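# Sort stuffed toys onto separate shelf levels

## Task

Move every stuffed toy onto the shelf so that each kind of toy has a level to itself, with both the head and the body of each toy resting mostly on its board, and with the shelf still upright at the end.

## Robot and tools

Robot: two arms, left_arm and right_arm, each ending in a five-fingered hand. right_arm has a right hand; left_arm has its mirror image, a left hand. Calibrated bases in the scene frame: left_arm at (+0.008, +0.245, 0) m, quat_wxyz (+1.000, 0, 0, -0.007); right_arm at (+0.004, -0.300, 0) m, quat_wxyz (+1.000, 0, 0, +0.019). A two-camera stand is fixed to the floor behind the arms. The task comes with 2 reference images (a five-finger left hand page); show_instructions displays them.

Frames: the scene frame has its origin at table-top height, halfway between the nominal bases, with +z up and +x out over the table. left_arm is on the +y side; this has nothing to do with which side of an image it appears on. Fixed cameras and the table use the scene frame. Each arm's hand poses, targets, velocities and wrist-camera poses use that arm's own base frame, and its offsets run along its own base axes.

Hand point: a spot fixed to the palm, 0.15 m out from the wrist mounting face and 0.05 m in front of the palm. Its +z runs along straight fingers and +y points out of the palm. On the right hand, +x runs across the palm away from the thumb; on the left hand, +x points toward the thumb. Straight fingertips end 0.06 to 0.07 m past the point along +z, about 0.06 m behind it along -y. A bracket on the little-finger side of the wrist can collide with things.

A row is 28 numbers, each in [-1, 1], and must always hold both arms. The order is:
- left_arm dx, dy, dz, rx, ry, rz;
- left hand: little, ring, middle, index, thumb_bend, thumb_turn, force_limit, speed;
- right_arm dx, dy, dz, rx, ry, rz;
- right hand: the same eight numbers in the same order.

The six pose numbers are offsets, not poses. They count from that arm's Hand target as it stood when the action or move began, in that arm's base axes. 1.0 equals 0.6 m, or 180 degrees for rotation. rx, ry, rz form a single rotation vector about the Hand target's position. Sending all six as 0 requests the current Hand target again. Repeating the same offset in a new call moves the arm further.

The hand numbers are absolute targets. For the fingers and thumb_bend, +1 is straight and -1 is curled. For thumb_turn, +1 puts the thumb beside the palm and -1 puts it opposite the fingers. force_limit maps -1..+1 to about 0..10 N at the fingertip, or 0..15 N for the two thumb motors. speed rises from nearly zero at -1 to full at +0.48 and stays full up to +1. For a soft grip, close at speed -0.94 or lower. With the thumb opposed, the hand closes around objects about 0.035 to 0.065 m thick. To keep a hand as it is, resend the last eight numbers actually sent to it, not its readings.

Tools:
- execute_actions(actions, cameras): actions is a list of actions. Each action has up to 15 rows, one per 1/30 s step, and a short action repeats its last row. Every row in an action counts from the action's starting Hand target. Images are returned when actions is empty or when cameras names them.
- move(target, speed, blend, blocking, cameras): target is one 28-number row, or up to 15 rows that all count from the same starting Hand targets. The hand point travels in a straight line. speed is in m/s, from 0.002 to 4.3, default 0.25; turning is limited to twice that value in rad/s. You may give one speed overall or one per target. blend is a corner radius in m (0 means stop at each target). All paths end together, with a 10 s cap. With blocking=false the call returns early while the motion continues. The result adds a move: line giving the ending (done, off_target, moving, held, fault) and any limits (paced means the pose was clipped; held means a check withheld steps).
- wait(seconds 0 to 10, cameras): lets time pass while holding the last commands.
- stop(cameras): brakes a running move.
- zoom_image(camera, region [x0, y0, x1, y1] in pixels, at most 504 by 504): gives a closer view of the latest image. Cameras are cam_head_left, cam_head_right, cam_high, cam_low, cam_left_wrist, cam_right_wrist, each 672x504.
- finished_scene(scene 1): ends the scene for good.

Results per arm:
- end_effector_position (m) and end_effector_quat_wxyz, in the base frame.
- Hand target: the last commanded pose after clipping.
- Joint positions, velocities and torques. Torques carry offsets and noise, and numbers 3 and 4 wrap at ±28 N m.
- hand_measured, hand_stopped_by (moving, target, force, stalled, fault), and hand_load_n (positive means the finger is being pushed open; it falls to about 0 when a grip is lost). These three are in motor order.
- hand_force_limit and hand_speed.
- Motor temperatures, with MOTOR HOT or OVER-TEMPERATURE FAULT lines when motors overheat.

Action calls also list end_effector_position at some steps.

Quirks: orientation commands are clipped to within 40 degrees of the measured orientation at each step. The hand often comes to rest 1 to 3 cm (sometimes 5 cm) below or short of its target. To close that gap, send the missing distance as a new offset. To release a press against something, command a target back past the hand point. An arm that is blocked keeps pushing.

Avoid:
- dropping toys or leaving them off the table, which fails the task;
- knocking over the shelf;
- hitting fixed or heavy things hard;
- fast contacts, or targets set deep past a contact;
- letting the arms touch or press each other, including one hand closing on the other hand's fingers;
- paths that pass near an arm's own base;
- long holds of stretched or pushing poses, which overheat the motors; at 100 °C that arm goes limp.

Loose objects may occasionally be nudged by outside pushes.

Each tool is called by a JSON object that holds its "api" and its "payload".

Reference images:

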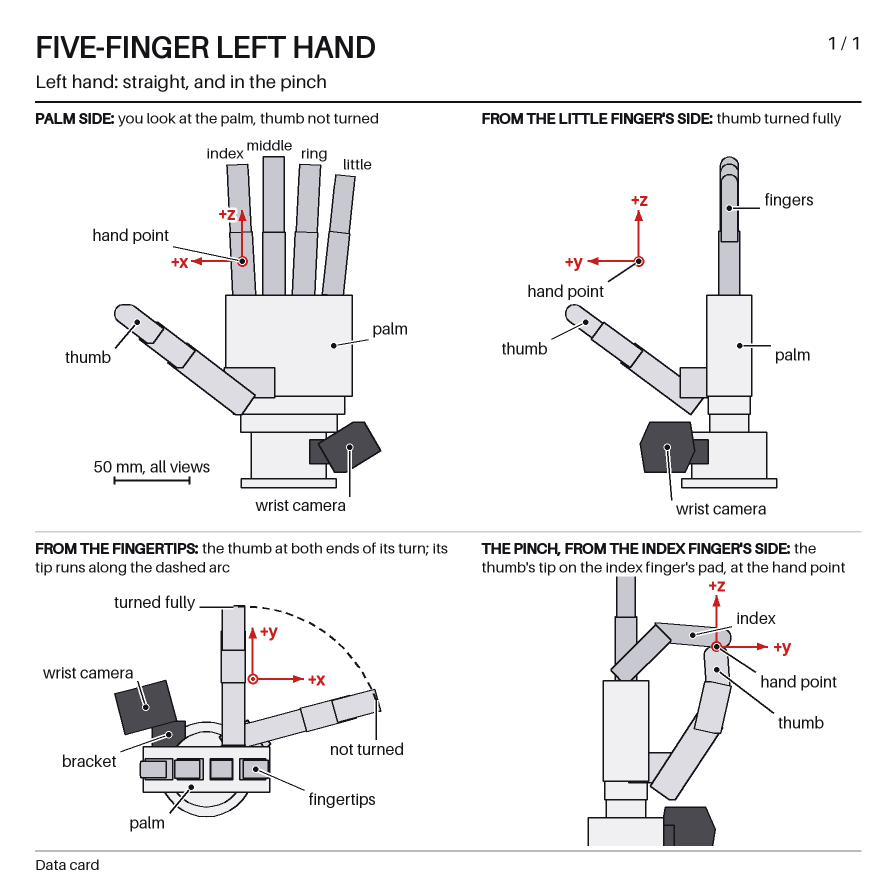

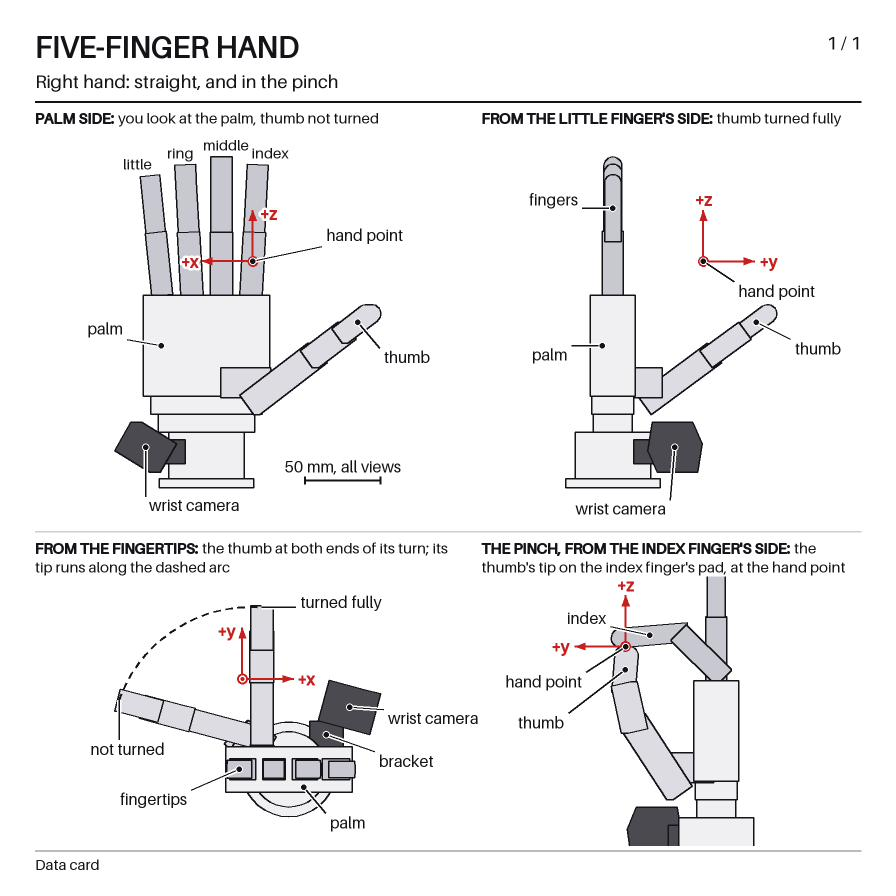

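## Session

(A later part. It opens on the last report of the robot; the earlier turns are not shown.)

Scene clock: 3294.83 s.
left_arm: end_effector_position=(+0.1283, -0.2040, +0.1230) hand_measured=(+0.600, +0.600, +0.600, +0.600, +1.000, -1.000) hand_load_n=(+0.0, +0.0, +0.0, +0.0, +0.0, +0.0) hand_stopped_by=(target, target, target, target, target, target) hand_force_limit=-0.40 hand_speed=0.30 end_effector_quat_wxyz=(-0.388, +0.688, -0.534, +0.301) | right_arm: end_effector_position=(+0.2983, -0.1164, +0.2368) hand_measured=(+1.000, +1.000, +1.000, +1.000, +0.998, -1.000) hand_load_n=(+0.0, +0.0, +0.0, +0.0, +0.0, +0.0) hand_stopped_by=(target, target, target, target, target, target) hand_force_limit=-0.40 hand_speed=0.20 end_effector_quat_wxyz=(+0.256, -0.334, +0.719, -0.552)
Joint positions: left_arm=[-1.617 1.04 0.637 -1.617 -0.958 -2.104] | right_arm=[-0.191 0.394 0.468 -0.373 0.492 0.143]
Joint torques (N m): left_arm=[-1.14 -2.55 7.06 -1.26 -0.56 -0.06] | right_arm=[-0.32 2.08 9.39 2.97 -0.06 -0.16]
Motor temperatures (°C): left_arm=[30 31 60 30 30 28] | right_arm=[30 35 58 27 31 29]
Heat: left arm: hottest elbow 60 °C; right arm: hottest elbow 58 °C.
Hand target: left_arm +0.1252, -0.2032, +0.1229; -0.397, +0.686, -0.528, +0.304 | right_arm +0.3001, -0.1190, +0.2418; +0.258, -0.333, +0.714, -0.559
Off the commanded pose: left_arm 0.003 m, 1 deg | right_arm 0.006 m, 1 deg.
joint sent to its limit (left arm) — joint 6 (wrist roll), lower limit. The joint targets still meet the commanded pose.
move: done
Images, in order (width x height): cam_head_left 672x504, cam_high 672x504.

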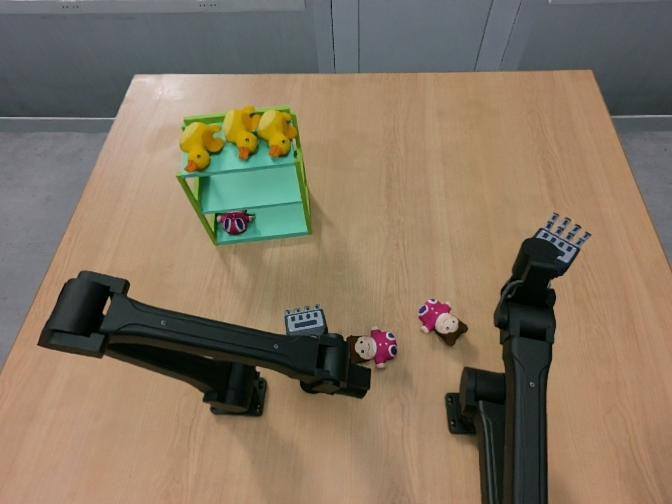

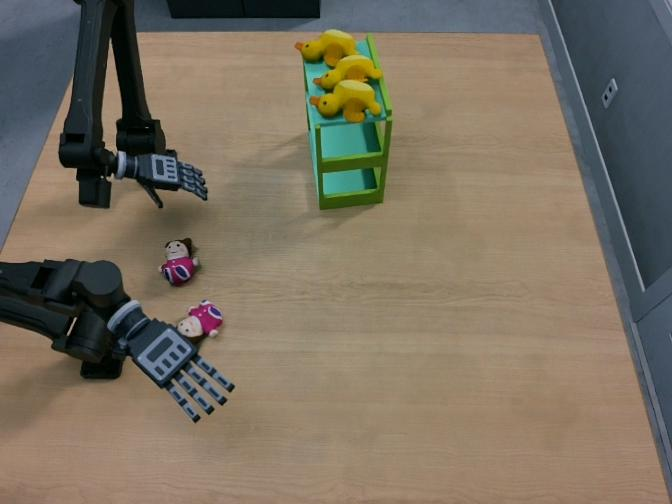

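{"api": "move", "payload": {"target": [[-0.016,-0.207,0.0,0,0,-0.067,0.6,0.6,0.6,0.6,1,-1,-0.4,0.3, 0,0,0.0,0,0,0,1,1,1,1,1,-1,-0.4,0.2],[-0.016,-0.207,-0.078,0,0,-0.067,0.6,0.6,0.6,0.6,1,-1,-0.4,0.3, 0,0,0.0,0,0,0,1,1,1,1,1,-1,-0.4,0.2]], "speed": 0.15, "cameras": ["cam_head_left","cam_left_wrist"]}}

Scene clock: 3308.17 s.
left_arm: end_effector_position=(+0.1179, -0.3250, +0.0761) hand_measured=(+0.600, +0.600, +0.600, +0.600, +1.000, -1.000) hand_load_n=(+0.0, +0.0, +0.0, +0.0, +0.0, +0.0) hand_stopped_by=(target, target, target, target, target, target) hand_force_limit=-0.40 hand_speed=0.30 end_effector_quat_wxyz=(-0.365, +0.631, -0.592, +0.343) | right_arm: end_effector_position=(+0.2983, -0.1164, +0.2368) hand_measured=(+1.000, +1.000, +1.000, +1.000, +0.998, -1.000) hand_load_n=(+0.0, +0.0, +0.0, +0.0, +0.0, +0.0) hand_stopped_by=(target, target, target, target, target, target) hand_force_limit=-0.40 hand_speed=0.20 end_effector_quat_wxyz=(+0.256, -0.334, +0.719, -0.552)
Joint positions: left_arm=[-1.643 1.355 0.748 -1.194 -1.034 -1.839] | right_arm=[-0.191 0.394 0.468 -0.373 0.492 0.143]
Joint torques (N m): left_arm=[-0.79 -7.65 6.58 -0.08 -0.8 0.18] | right_arm=[-0.15 1.32 9.31 2.93 -0.06 -0.18]
Motor temperatures (°C): left_arm=[30 31 61 30 30 28] | right_arm=[30 35 58 27 31 29]
Heat: left arm: hottest elbow 61 °C; right arm: hottest elbow 58 °C.
Hand target: left_arm +0.1157, -0.3275, +0.0762; -0.363, +0.627, -0.597, +0.344 | right_arm +0.3001, -0.1190, +0.2418; +0.258, -0.333, +0.714, -0.559
Off the commanded pose: left_arm 0.003 m, 1 deg | right_arm 0.006 m, 1 deg.
move: done
Images, in order (width x height): cam_head_left 672x504, cam_left_wrist 672x504.

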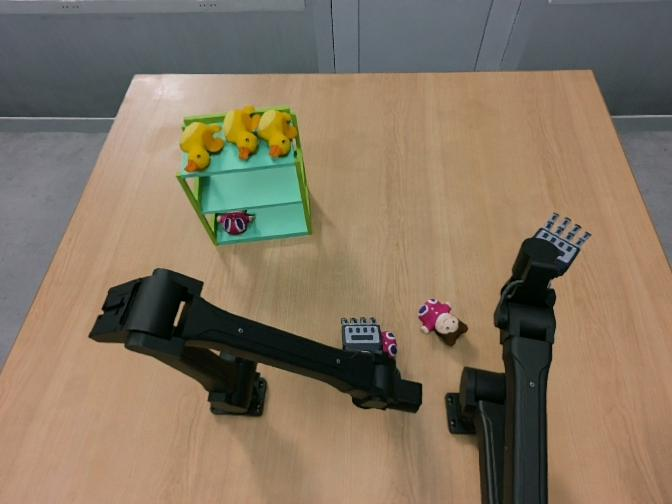

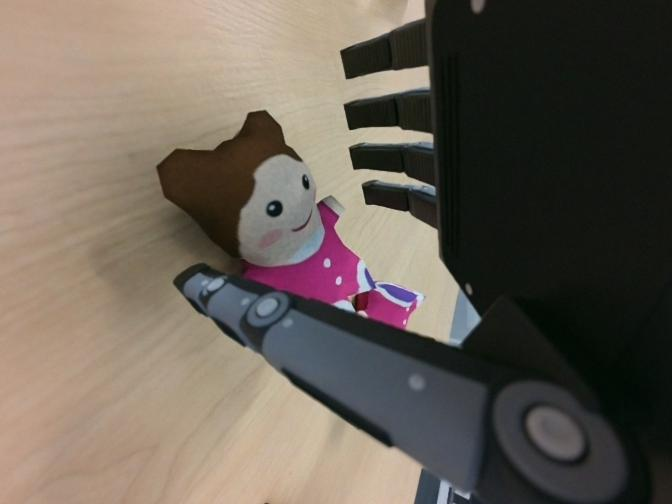

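{"api": "move", "payload": {"target": [[0.02,0.001,-0.05,0,0,0,0.6,0.6,0.6,0.6,1,-1,-0.4,0.3, 0,0,0.0,0,0,0,1,1,1,1,1,-1,-0.4,0.2]], "speed": 0.1, "cameras": ["cam_left_wrist"]}}

Scene clock: 3314.97 s.
left_arm: end_effector_position=(+0.1245, -0.3280, +0.0481) hand_measured=(+0.600, +0.600, +0.600, +0.600, +1.000, -1.000) hand_load_n=(+0.0, +0.0, +0.0, +0.0, +0.0, +0.0) hand_stopped_by=(target, target, target, target, target, target) hand_force_limit=-0.40 hand_speed=0.30 end_effector_quat_wxyz=(-0.359, +0.629, -0.596, +0.347) | right_arm: end_effector_position=(+0.2983, -0.1164, +0.2368) hand_measured=(+1.000, +1.000, +1.000, +1.000, +0.998, -1.000) hand_load_n=(+0.0, +0.0, +0.0, +0.0, +0.0, +0.0) hand_stopped_by=(target, target, target, target, target, target) hand_force_limit=-0.40 hand_speed=0.20 end_effector_quat_wxyz=(+0.256, -0.334, +0.719, -0.552)
Joint positions: left_arm=[-1.618 1.393 0.697 -1.033 -1.038 -1.764] | right_arm=[-0.191 0.394 0.468 -0.373 0.492 0.143]
Joint torques (N m): left_arm=[0.26 -7.47 6 0.05 -0.93 0.21] | right_arm=[-0.32 2.2 9.39 2.93 -0.05 -0.17]
Motor temperatures (°C): left_arm=[30 31 61 30 30 28] | right_arm=[30 35 58 27 31 29]
Heat: left arm: hottest elbow 61 °C; right arm: hottest elbow 58 °C.
Hand target: left_arm +0.1277, -0.3268, +0.0462; -0.363, +0.627, -0.597, +0.344 | right_arm +0.3001, -0.1190, +0.2418; +0.258, -0.333, +0.714, -0.559
Off the commanded pose: left_arm 0.004 m, 1 deg | right_arm 0.006 m, 1 deg.
move: done
Images, in order (width x height): cam_left_wrist 672x504.

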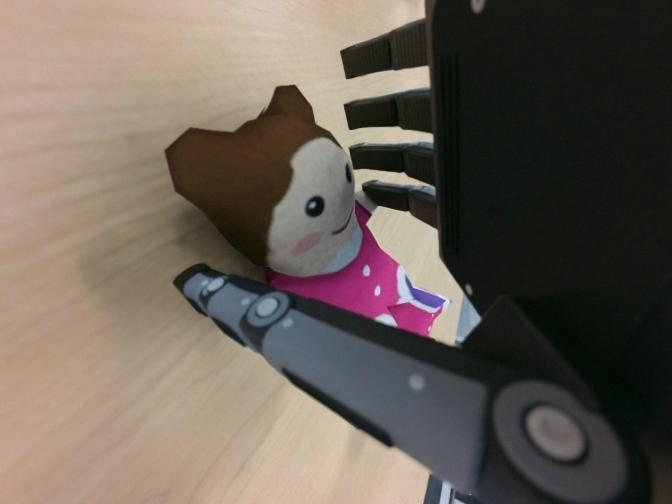

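{"api": "move", "payload": {"target": [[0.014,0.005,-0.028,0,0,0,0.6,0.6,0.6,0.6,1,-1,-0.4,0.3, 0,0,0.0,0,0,0,1,1,1,1,1,-1,-0.4,0.2]], "speed": 0.08, "cameras": ["cam_left_wrist"]}}

Scene clock: 3319.83 s.
left_arm: end_effector_position=(+0.1314, -0.3283, +0.0360) hand_measured=(+0.600, +0.600, +0.600, +0.600, +1.000, -1.000) hand_load_n=(+0.0, +0.0, +0.0, +0.0, +0.0, -1.5) hand_stopped_by=(target, target, target, target, target, target) hand_force_limit=-0.40 hand_speed=0.30 end_effector_quat_wxyz=(-0.357, +0.628, -0.596, +0.351) | right_arm: end_effector_position=(+0.2983, -0.1164, +0.2368) hand_measured=(+1.000, +1.000, +1.000, +1.000, +0.998, -1.000) hand_load_n=(+0.0, +0.0, -0.5, +0.0, +0.0, +0.0) hand_stopped_by=(target, target, target, target, target, target) hand_force_limit=-0.40 hand_speed=0.20 end_effector_quat_wxyz=(+0.256, -0.334, +0.719, -0.552)
Joint positions: left_arm=[-1.596 1.405 0.667 -0.935 -1.045 -1.707] | right_arm=[-0.191 0.394 0.468 -0.373 0.492 0.143]
Joint torques (N m): left_arm=[0.67 -6.65 5.33 0.35 -0.79 0.12] | right_arm=[0.03 1.44 9.44 2.85 -0.05 -0.19]
Motor temperatures (°C): left_arm=[30 31 60 30 30 28] | right_arm=[30 35 58 27 31 29]
Heat: left arm: hottest elbow 60 °C; right arm: hottest elbow 58 °C.
Hand target: left_arm +0.1361, -0.3238, +0.0293; -0.363, +0.627, -0.597, +0.344 | right_arm +0.3001, -0.1190, +0.2418; +0.258, -0.333, +0.714, -0.559
Off the commanded pose: left_arm 0.009 m, 1 deg | right_arm 0.006 m, 1 deg.
move: done
Images, in order (width x height): cam_left_wrist 672x504.

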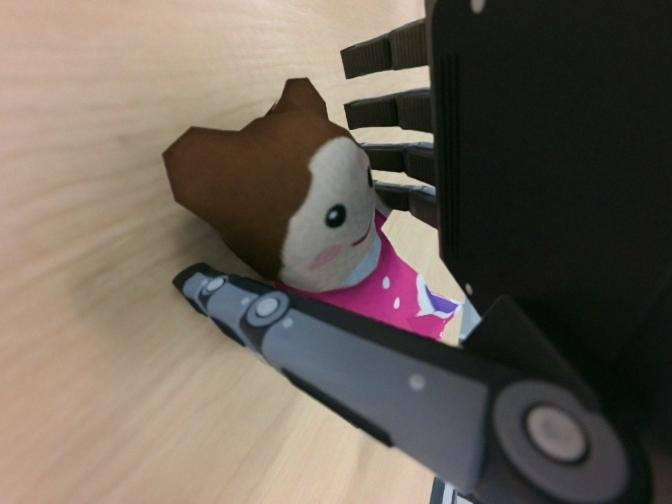

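{"api": "execute_actions", "payload": {"actions": [[[0,0,0,0,0,0,-0.3,-0.3,-0.3,-0.3,-0.1,-1,-0.4,-0.7,0,0,0,0,0,0,1,1,1,1,1,-1,-0.4,0.2]],[[0,0,0,0,0,0,-0.3,-0.3,-0.3,-0.3,-0.1,-1,-0.4,-0.7,0,0,0,0,0,0,1,1,1,1,1,-1,-0.4,0.2]],[[0,0,0,0,0,0,-0.3,-0.3,-0.3,-0.3,-0.1,-1,-0.4,-0.7,0,0,0,0,0,0,1,1,1,1,1,-1,-0.4,0.2]],[[0,0,0,0,0,0,-0.3,-0.3,-0.3,-0.3,-0.1,-1,-0.4,-0.7,0,0,0,0,0,0,1,1,1,1,1,-1,-0.4,0.2]],[[0,0,0,0,0,0,-0.3,-0.3,-0.3,-0.3,-0.1,-1,-0.4,-0.7,0,0,0,0,0,0,1,1,1,1,1,-1,-0.4,0.2]],[[0,0,0,0,0,0,-0.3,-0.3,-0.3,-0.3,-0.1,-1,-0.4,-0.7,0,0,0,0,0,0,1,1,1,1,1,-1,-0.4,0.2]]], "cameras": ["cam_left_wrist"]}}

Scene clock: 3332.33 s.
left_arm: end_effector_position=(+0.1328, -0.3264, +0.0336) hand_measured=(-0.300, -0.300, -0.228, -0.300, +0.692, -1.000) hand_load_n=(+0.0, +2.0, +1.0, +2.0, +7.0, +0.5) hand_stopped_by=(target, target, force, target, force, target) hand_force_limit=-0.40 hand_speed=-0.70 end_effector_quat_wxyz=(-0.358, +0.628, -0.596, +0.349) | right_arm: end_effector_position=(+0.2983, -0.1164, +0.2368) hand_measured=(+1.000, +1.000, +1.000, +1.000, +0.998, -1.000) hand_load_n=(+0.0, +0.0, +0.0, +0.0, +0.0, +0.5) hand_stopped_by=(target, target, target, target, target, target) hand_force_limit=-0.40 hand_speed=0.20 end_effector_quat_wxyz=(+0.256, -0.334, +0.719, -0.552)
Joint positions: left_arm=[-1.592 1.408 0.662 -0.929 -1.045 -1.706] | right_arm=[-0.191 0.394 0.468 -0.373 0.492 0.143]
Joint torques (N m): left_arm=[0.32 -7 5.63 0.14 -0.78 0.15] | right_arm=[0.03 1.73 9.2 2.91 -0.05 -0.15]
Motor temperatures (°C): left_arm=[30 31 59 30 30 28] | right_arm=[30 35 58 27 31 29]
Heat: left arm: hottest elbow 59 °C; right arm: hottest elbow 58 °C.
Hand target: left_arm +0.1361, -0.3237, +0.0294; -0.363, +0.627, -0.597, +0.344 | right_arm +0.3001, -0.1190, +0.2418; +0.258, -0.333, +0.714, -0.559
Off the commanded pose: left_arm 0.006 m, 1 deg | right_arm 0.006 m, 1 deg.
Step readings (end_effector_position of left_arm | right_arm):
0: (+0.1314, -0.3282, +0.0360) | (+0.2983, -0.1164, +0.2368)
1: (+0.1314, -0.3282, +0.0360) | (+0.2983, -0.1164, +0.2368)
2: (+0.1314, -0.3282, +0.0360) | (+0.2983, -0.1164, +0.2368)
4: (+0.1314, -0.3284, +0.0360) | (+0.2983, -0.1164, +0.2368)
8: (+0.1315, -0.3291, +0.0361) | (+0.2983, -0.1164, +0.2368)
15: (+0.1328, -0.3277, +0.0354) | (+0.2983, -0.1164, +0.2368)
16: (+0.1328, -0.3273, +0.0352) | (+0.2983, -0.1164, +0.2368)
17: (+0.1328, -0.3271, +0.0351) | (+0.2983, -0.1164, +0.2368)
19: (+0.1328, -0.3267, +0.0346) | (+0.2983, -0.1164, +0.2368)
23: (+0.1328, -0.3265, +0.0338) | (+0.2983, -0.1164, +0.2368)
30: (+0.1328, -0.3264, +0.0336) | (+0.2983, -0.1164, +0.2368)
31: (+0.1328, -0.3264, +0.0336) | (+0.2983, -0.1164, +0.2368)
32: (+0.1328, -0.3264, +0.0336) | (+0.2983, -0.1164, +0.2368)
34: (+0.1328, -0.3264, +0.0336) | (+0.2983, -0.1164, +0.2368)
38: (+0.1328, -0.3264, +0.0336) | (+0.2983, -0.1164, +0.2368)
45: (+0.1328, -0.3264, +0.0336) | (+0.2983, -0.1164, +0.2368)
46: (+0.1328, -0.3264, +0.0336) | (+0.2983, -0.1164, +0.2368)
47: (+0.1328, -0.3264, +0.0336) | (+0.2983, -0.1164, +0.2368)
49: (+0.1328, -0.3264, +0.0336) | (+0.2983, -0.1164, +0.2368)
53: (+0.1328, -0.3264, +0.0336) | (+0.2983, -0.1164, +0.2368)
60: (+0.1328, -0.3264, +0.0336) | (+0.2983, -0.1164, +0.2368)
61: (+0.1328, -0.3264, +0.0336) | (+0.2983, -0.1164, +0.2368)
62: (+0.1328, -0.3264, +0.0336) | (+0.2983, -0.1164, +0.2368)
64: (+0.1328, -0.3264, +0.0336) | (+0.2983, -0.1164, +0.2368)
68: (+0.1328, -0.3264, +0.0336) | (+0.2983, -0.1164, +0.2368)
75: (+0.1328, -0.3264, +0.0336) | (+0.2983, -0.1164, +0.2368)
76: (+0.1328, -0.3264, +0.0336) | (+0.2983, -0.1164, +0.2368)
77: (+0.1328, -0.3264, +0.0336) | (+0.2983, -0.1164, +0.2368)
79: (+0.1328, -0.3264, +0.0336) | (+0.2983, -0.1164, +0.2368)
83: (+0.1328, -0.3264, +0.0336) | (+0.2983, -0.1164, +0.2368)
90: (+0.1328, -0.3264, +0.0336) | (+0.2983, -0.1164, +0.2368)
Images, in order (width x height): cam_left_wrist 672x504.

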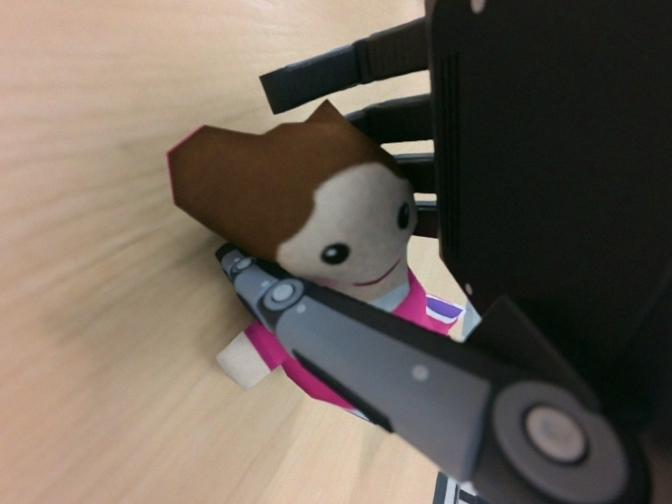

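{"api": "move", "payload": {"target": [[0.02,0.05,0.3,0,0,0,-0.3,-0.3,-0.3,-0.3,-0.1,-1,-0.4,-0.7, 0,0,0,0,0,0,1,1,1,1,1,-1,-0.4,0.2]], "speed": 0.12, "cameras": ["cam_left_wrist","cam_head_left"]}}

Scene clock: 3339.17 s.
left_arm: end_effector_position=(+0.1446, -0.2828, +0.1881) hand_measured=(-0.300, -0.300, -0.228, -0.300, +0.692, -1.000) hand_load_n=(+0.0, +2.0, +1.0, +2.5, +7.5, +0.5) hand_stopped_by=(target, target, force, target, force, target) hand_force_limit=-0.40 hand_speed=-0.70 end_effector_quat_wxyz=(-0.373, +0.620, -0.604, +0.333) | right_arm: end_effector_position=(+0.2983, -0.1164, +0.2368) hand_measured=(+1.000, +1.000, +1.000, +1.000, +0.998, -1.000) hand_load_n=(+0.0, +0.0, +0.0, +0.0, +0.0, +0.0) hand_stopped_by=(target, target, target, target, target, target) hand_force_limit=-0.40 hand_speed=0.20 end_effector_quat_wxyz=(+0.256, -0.334, +0.719, -0.552)
Joint positions: left_arm=[-1.548 1.063 0.846 -1.433 -1.045 -1.621] | right_arm=[-0.191 0.394 0.468 -0.373 0.492 0.143]
Joint torques (N m): left_arm=[0.38 -5.13 11.99 -0.59 -0.93 0.17] | right_arm=[0.09 1.96 9.32 2.91 -0.08 -0.12]
Motor temperatures (°C): left_arm=[30 31 60 30 31 28] | right_arm=[30 34 58 27 31 29]
Heat: left arm: hottest elbow 60 °C; right arm: hottest elbow 58 °C.
Hand target: left_arm +0.1481, -0.2938, +0.2094; -0.363, +0.627, -0.597, +0.344 | right_arm +0.3001, -0.1190, +0.2418; +0.258, -0.333, +0.714, -0.559
Off the commanded pose: left_arm 0.024 m, 2 deg | right_arm 0.006 m, 1 deg.
move: off_target (left_arm)
Images, in order (width x height): cam_head_left 672x504, cam_left_wrist 672x504.

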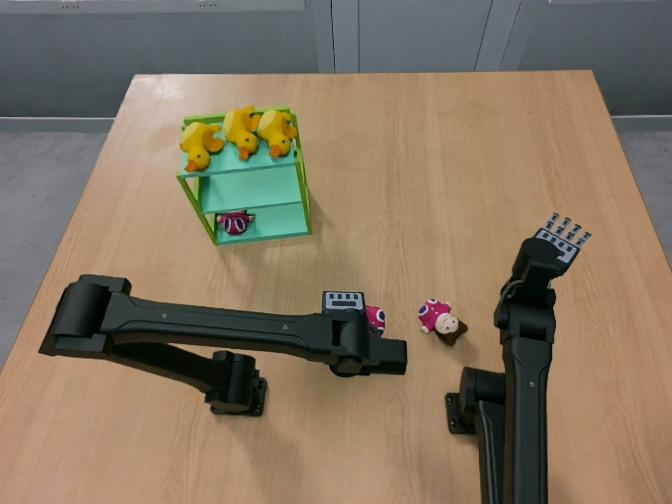

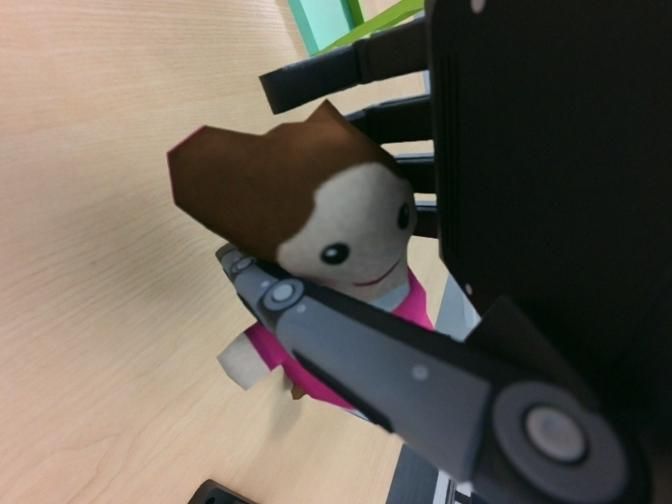

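{"api": "move", "payload": {"target": [[0.321,0.383,-0.05,0,0,0.045,-0.3,-0.3,-0.3,-0.3,-0.1,-1,-0.4,-0.7, 0,0,0,0,0,0,1,1,1,1,1,-1,-0.4,0.2]], "speed": 0.15, "cameras": ["cam_left_wrist","cam_head_left","cam_low","cam_high"]}}

{"api": "zoom_image", "payload": {"camera": "cam_head_left", "region": [160, 120, 340, 270]}}

{"api": "zoom_image", "payload": {"camera": "cam_high", "region": [200, 40, 380, 220]}}

Scene clock: 3350.57 s.
left_arm: end_effector_position=(+0.3374, -0.0643, +0.1766) hand_measured=(-0.300, -0.300, -0.228, -0.300, +0.692, -1.000) hand_load_n=(+0.0, +2.0, +0.5, +2.0, +7.0, +0.5) hand_stopped_by=(target, target, force, target, force, target) hand_force_limit=-0.40 hand_speed=-0.70 end_effector_quat_wxyz=(-0.382, +0.673, -0.551, +0.313) | right_arm: end_effector_position=(+0.2983, -0.1164, +0.2368) hand_measured=(+1.000, +1.000, +1.000, +1.000, +0.998, -1.000) hand_load_n=(+0.0, +0.0, +0.0, +0.0, +0.0, +0.0) hand_stopped_by=(target, target, target, target, target, target) hand_force_limit=-0.40 hand_speed=0.20 end_effector_quat_wxyz=(+0.256, -0.334, +0.719, -0.552)
Joint positions: left_arm=[-0.296 0.67 0.54 -0.466 -0.42 -0.269] | right_arm=[-0.191 0.394 0.468 -0.373 0.492 0.143]
Joint torques (N m): left_arm=[-0.15 -0.85 9.59 2.15 -0.16 0.15] | right_arm=[-0.5 1.2 9.32 2.93 -0.05 -0.17]
Motor temperatures (°C): left_arm=[30 30 63 30 31 28] | right_arm=[30 34 58 27 31 29]
Heat: left arm: hottest elbow 63 °C; right arm: hottest elbow 58 °C.
Hand target: left_arm +0.3407, -0.0640, +0.1793; -0.387, +0.668, -0.551, +0.318 | right_arm +0.3001, -0.1190, +0.2418; +0.258, -0.333, +0.714, -0.559
Off the commanded pose: left_arm 0.004 m, 1 deg | right_arm 0.006 m, 1 deg.
move: done
Images, in order (width x height): cam_head_left 672x504, cam_high 672x504, cam_low 672x504, cam_left_wrist 672x504.

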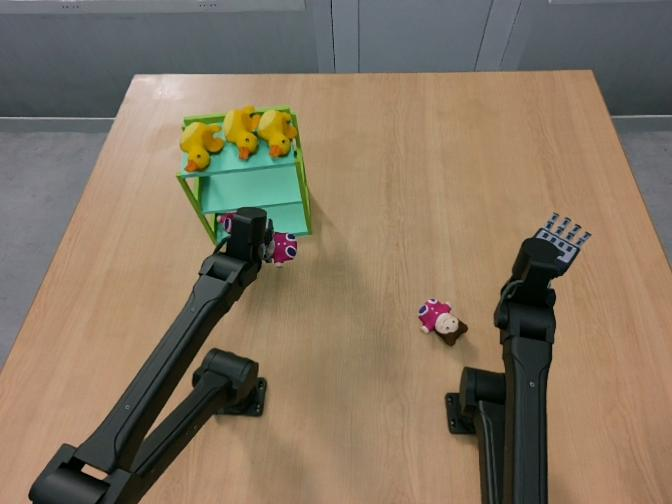

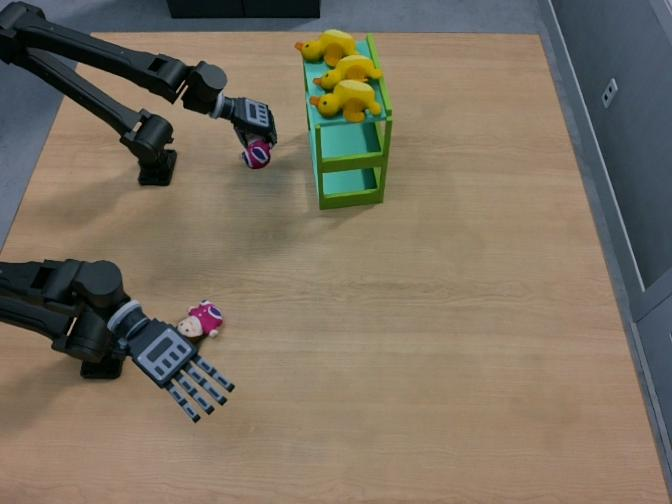

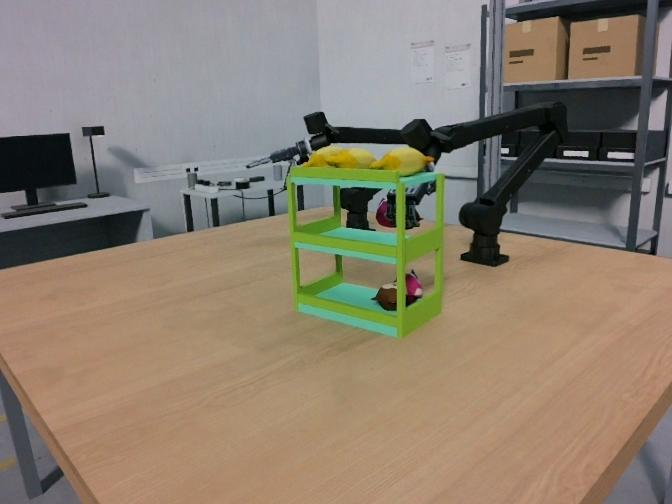

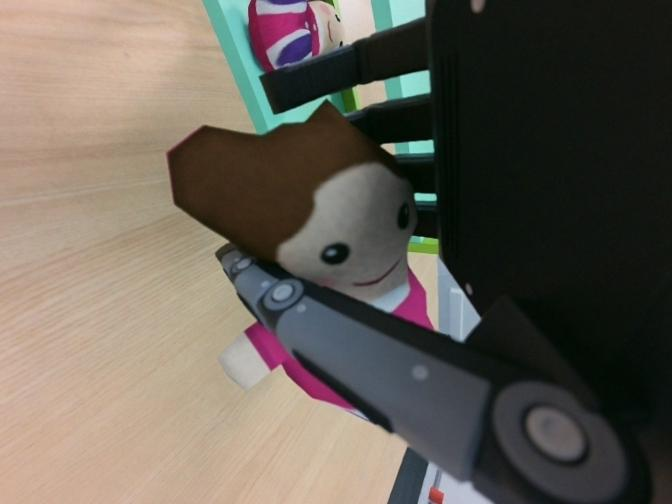

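Scaled by 2.800 from the camera's 672x504 image, which has a finer 960x720 frame.

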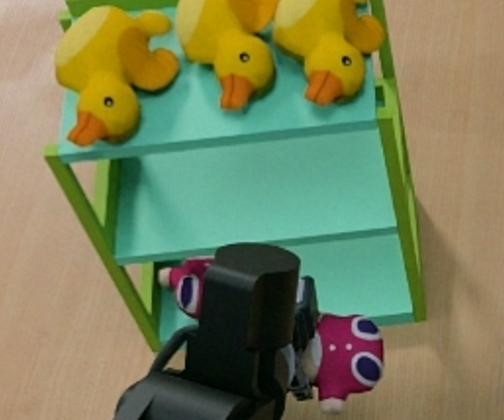

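Scaled by 2.800 from the camera's 672x504 image, which has a finer 960x720 frame.

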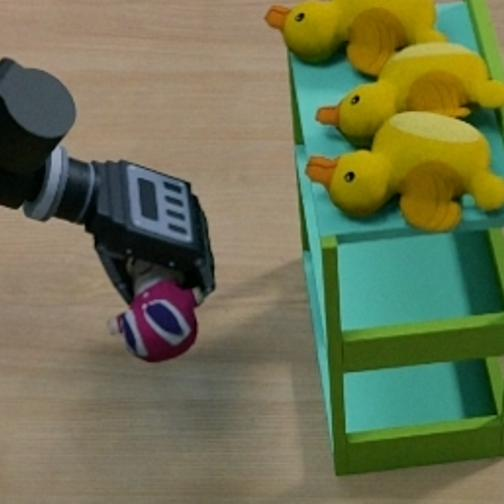

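{"api": "move", "payload": {"target": [[0.003,-0.017,-0.1,0.0233,-0.12,0,-0.3,-0.3,-0.3,-0.3,-0.1,-1,-0.4,-0.7, 0,0,0,0,0,0,1,1,1,1,1,-1,-0.4,0.2]], "speed": 0.1, "cameras": ["cam_left_wrist","cam_head_left","cam_low","cam_high"]}}

{"api": "zoom_image", "payload": {"camera": "cam_head_left", "region": [160, 120, 340, 270]}}

{"api": "zoom_image", "payload": {"camera": "cam_low", "region": [280, 140, 460, 340]}}

{"api": "zoom_image", "payload": {"camera": "cam_high", "region": [200, 40, 380, 220]}}

Scene clock: 3370.40 s.
left_arm: end_effector_position=(+0.3411, -0.0709, +0.1149) hand_measured=(-0.300, -0.300, -0.228, -0.300, +0.692, -1.000) hand_load_n=(+0.0, +2.0, +1.0, +2.0, +7.5, +0.5) hand_stopped_by=(target, target, force, target, force, target) hand_force_limit=-0.40 hand_speed=-0.70 end_effector_quat_wxyz=(-0.504, +0.589, -0.480, +0.411) | right_arm: end_effector_position=(+0.2983, -0.1164, +0.2368) hand_measured=(+1.000, +1.000, +1.000, +1.000, +0.998, -1.000) hand_load_n=(+0.0, +0.0, +0.0, +0.0, +0.0, +0.0) hand_stopped_by=(target, target, target, target, target, target) hand_force_limit=-0.40 hand_speed=0.20 end_effector_quat_wxyz=(+0.256, -0.334, +0.719, -0.552)
Joint positions: left_arm=[-0.457 0.735 0.134 0.407 -0.65 -0.119] | right_arm=[-0.191 0.394 0.468 -0.373 0.492 0.143]
Joint torques (N m): left_arm=[-1.08 0.44 8.43 2.36 -0.34 0.15] | right_arm=[-0.21 2.14 9.37 2.84 -0.08 -0.14]
Motor temperatures (°C): left_arm=[30 30 62 30 30 28] | right_arm=[30 34 58 27 31 29]
Heat: left arm: hottest elbow 62 °C; right arm: hottest elbow 58 °C.
Hand target: left_arm +0.3426, -0.0743, +0.1195; -0.507, +0.582, -0.480, +0.417 | right_arm +0.3001, -0.1190, +0.2418; +0.258, -0.333, +0.714, -0.559
Off the commanded pose: left_arm 0.006 m, 1 deg | right_arm 0.006 m, 1 deg.
move: done
Images, in order (width x height): cam_head_left 672x504, cam_high 672x504, cam_low 672x504, cam_left_wrist 672x504.

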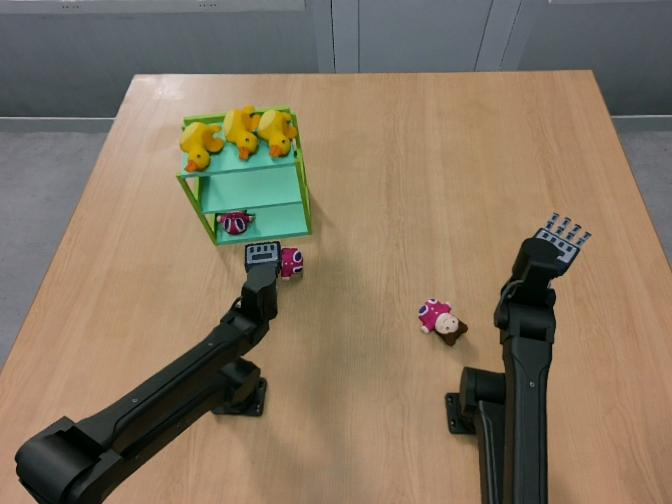

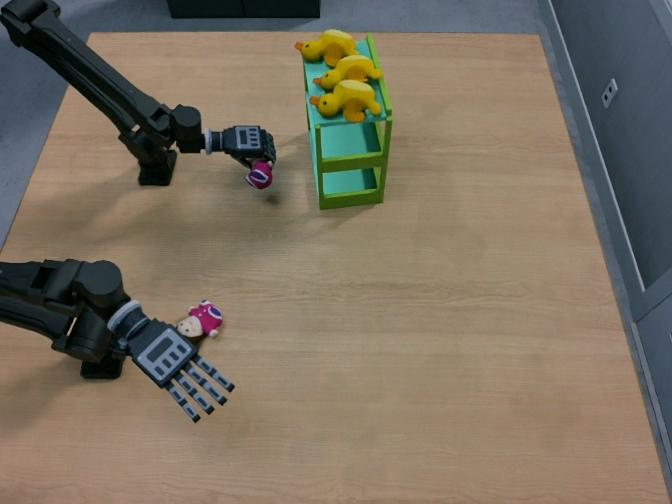

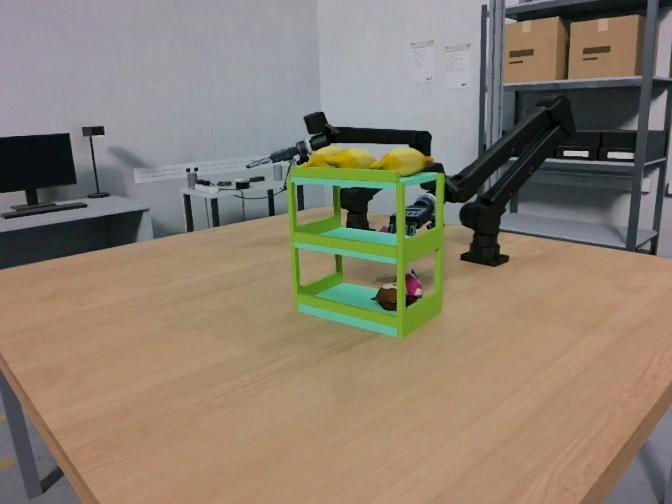

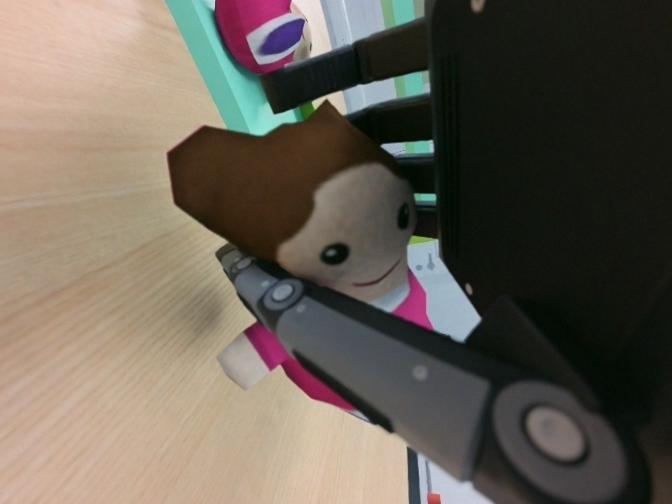

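Scaled by 2.800 from the camera's 672x504 image, which has a finer 960x720 frame.

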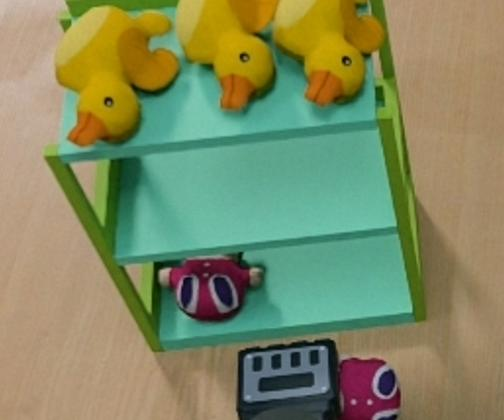

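Scaled by 2.520 from the camera's 672x504 image, which has a finer 960x720 frame.

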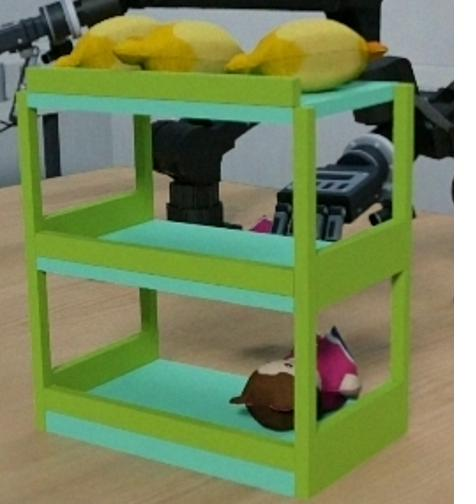

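Scaled by 2.800 from the camera's 672x504 image, which has a finer 960x720 frame.

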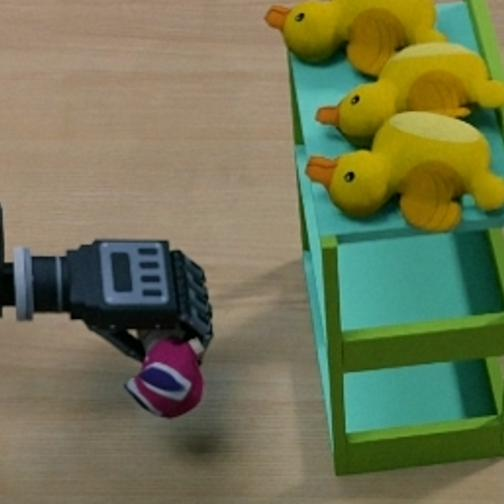

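{"api": "execute_actions", "payload": {"actions": [], "cameras": ["cam_head_left","cam_low","cam_high"]}}

Scene clock: 3405.03 s.
left_arm: end_effector_position=(+0.3411, -0.0708, +0.1149) hand_measured=(-0.300, -0.300, -0.228, -0.300, +0.692, -1.000) hand_load_n=(+0.0, +2.0, +1.0, +2.0, +7.5, +0.5) hand_stopped_by=(target, target, force, target, force, target) hand_force_limit=-0.40 hand_speed=-0.70 end_effector_quat_wxyz=(-0.504, +0.589, -0.480, +0.411) | right_arm: end_effector_position=(+0.2983, -0.1164, +0.2368) hand_measured=(+1.000, +1.000, +1.000, +1.000, +0.998, -1.000) hand_load_n=(+0.0, +0.0, +0.0, +0.0, +0.0, +0.0) hand_stopped_by=(target, target, target, target, target, target) hand_force_limit=-0.40 hand_speed=0.20 end_effector_quat_wxyz=(+0.256, -0.334, +0.719, -0.552)
Joint positions: left_arm=[-0.457 0.735 0.134 0.407 -0.65 -0.119] | right_arm=[-0.191 0.394 0.468 -0.373 0.492 0.143]
Joint velocities: within noise
Joint torques (N m): left_arm=[-1.08 0.44 8.42 2.35 -0.34 0.15] | right_arm=[0.03 1.32 9.37 2.82 -0.1 -0.21]
Motor temperatures (°C): left_arm=[30 30 64 30 30 28] | right_arm=[30 34 58 27 31 29]
Heat: left arm: hottest elbow 64 °C; right arm: hottest elbow 58 °C.
Hand target: left_arm +0.3426, -0.0743, +0.1195; -0.507, +0.582, -0.480, +0.417 | right_arm +0.3001, -0.1190, +0.2418; +0.258, -0.333, +0.714, -0.559
Off the commanded pose: left_arm 0.006 m, 1 deg | right_arm 0.006 m, 1 deg.
Images, in order (width x height): cam_head_left 672x504, cam_high 672x504, cam_low 672x504.

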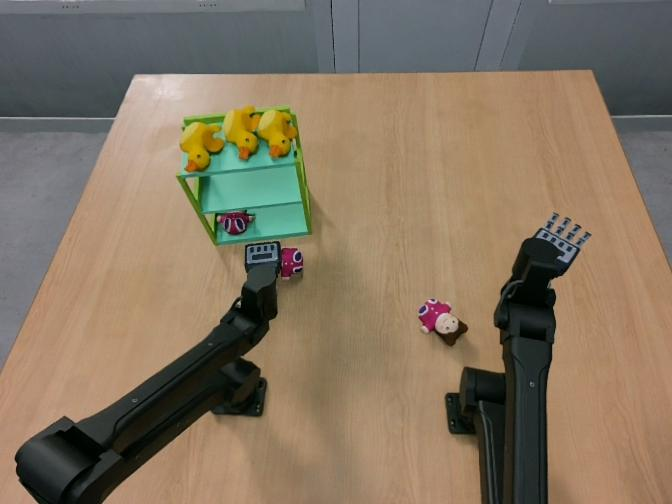

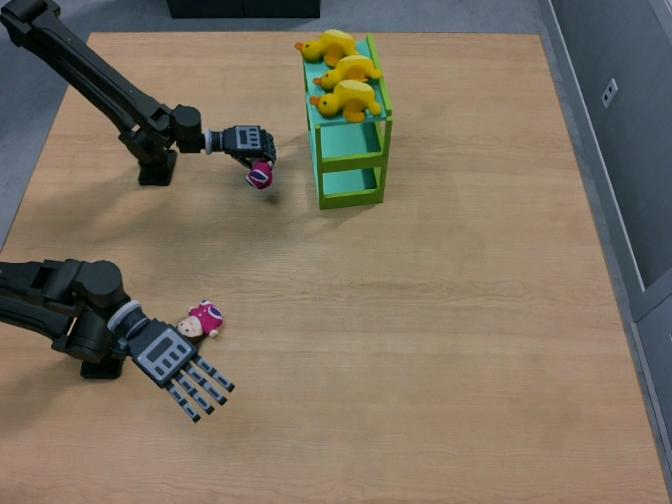

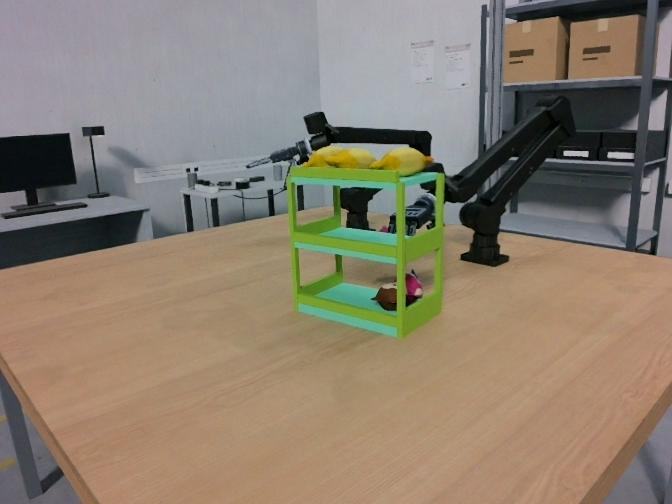

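{"api": "zoom_image", "payload": {"camera": "cam_head_left", "region": [160, 120, 340, 300]}}

{"api": "zoom_image", "payload": {"camera": "cam_low", "region": [270, 160, 470, 350]}}

Scaled by 2.800 from the camera's 672x504 image, which has a finer 960x720 frame.

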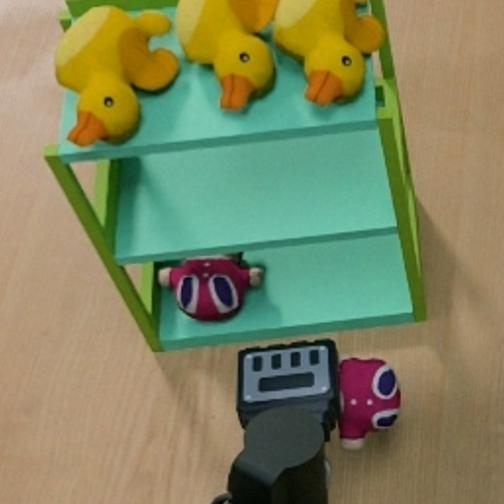

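Scaled by 2.520 from the camera's 672x504 image, which has a finer 960x720 frame.

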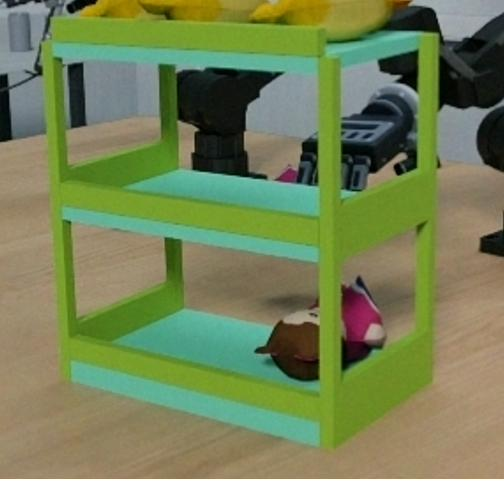

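{"api": "move", "payload": {"target": [0.098,0.019,-0.058,0,0,0,-0.3,-0.3,-0.3,-0.3,-0.1,-1,-0.4,-0.7,0,0,0,0,0,0,1,1,1,1,1,-1,-0.4,0.2], "speed": 0.08, "cameras": ["cam_head_left","cam_low"]}}

{"api": "zoom_image", "payload": {"camera": "cam_low", "region": [270, 160, 470, 350]}}

{"api": "zoom_image", "payload": {"camera": "cam_head_left", "region": [160, 120, 340, 300]}}

Scene clock: 3438.63 s.
left_arm: end_effector_position=(+0.3808, -0.0604, +0.0634) hand_measured=(-0.300, -0.300, -0.228, -0.300, +0.692, -1.000) hand_load_n=(+0.0, +2.0, +1.0, +2.5, +7.5, +0.5) hand_stopped_by=(target, target, force, target, force, target) hand_force_limit=-0.40 hand_speed=-0.70 end_effector_quat_wxyz=(-0.495, +0.590, -0.496, +0.401) | right_arm: end_effector_position=(+0.2983, -0.1164, +0.2368) hand_measured=(+1.000, +1.000, +1.000, +1.000, +0.998, -1.000) hand_load_n=(+0.0, +0.0, +0.0, +0.0, +0.5, +0.0) hand_stopped_by=(target, target, target, target, target, target) hand_force_limit=-0.40 hand_speed=0.20 end_effector_quat_wxyz=(+0.256, -0.334, +0.719, -0.552)
Joint positions: left_arm=[-0.315 1.203 0.147 0.839 -0.497 -0.086] | right_arm=[-0.191 0.394 0.468 -0.373 0.492 0.143]
Joint torques (N m): left_arm=[0.38 -3.31 8.75 2.41 -0.06 0.14] | right_arm=[0.21 1.38 9.35 2.81 -0.1 -0.15]
Motor temperatures (°C): left_arm=[30 30 65 30 30 28] | right_arm=[30 34 58 27 31 29]
Heat: left arm: hottest elbow 65 °C; right arm: hottest elbow 58 °C.
Hand target: left_arm +0.4013, -0.0627, +0.0845; -0.507, +0.582, -0.480, +0.417 | right_arm +0.3001, -0.1190, +0.2418; +0.258, -0.333, +0.714, -0.559
Off the commanded pose: left_arm 0.030 m, 3 deg | right_arm 0.006 m, 1 deg.
move: off_target (left_arm)
Images, in order (width x height): cam_head_left 672x504, cam_low 672x504.

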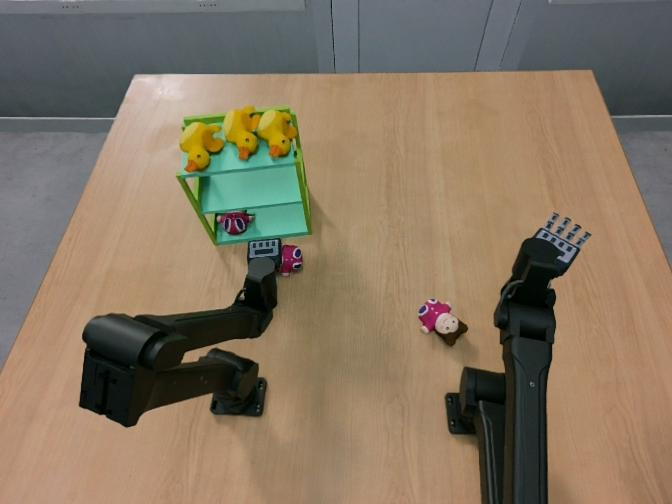

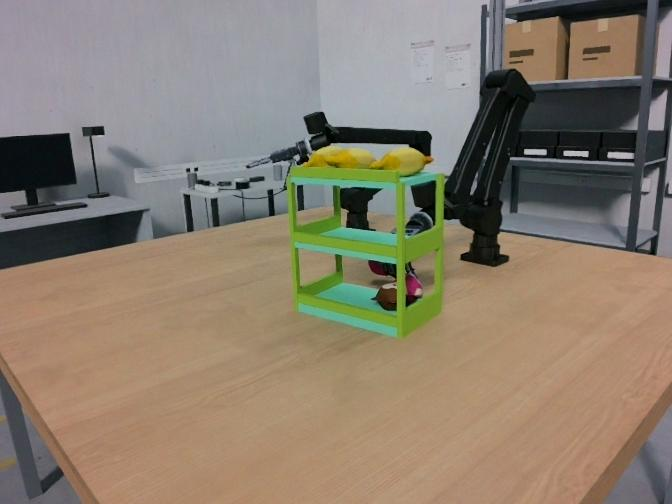

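Scaled by 2.520 from the camera's 672x504 image, which has a finer 960x720 frame.

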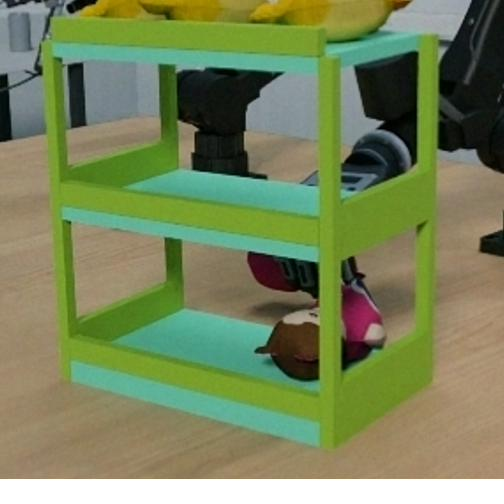

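Scaled by 2.800 from the camera's 672x504 image, which has a finer 960x720 frame.

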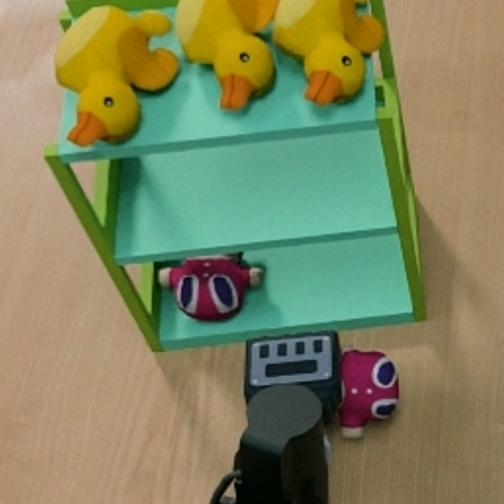

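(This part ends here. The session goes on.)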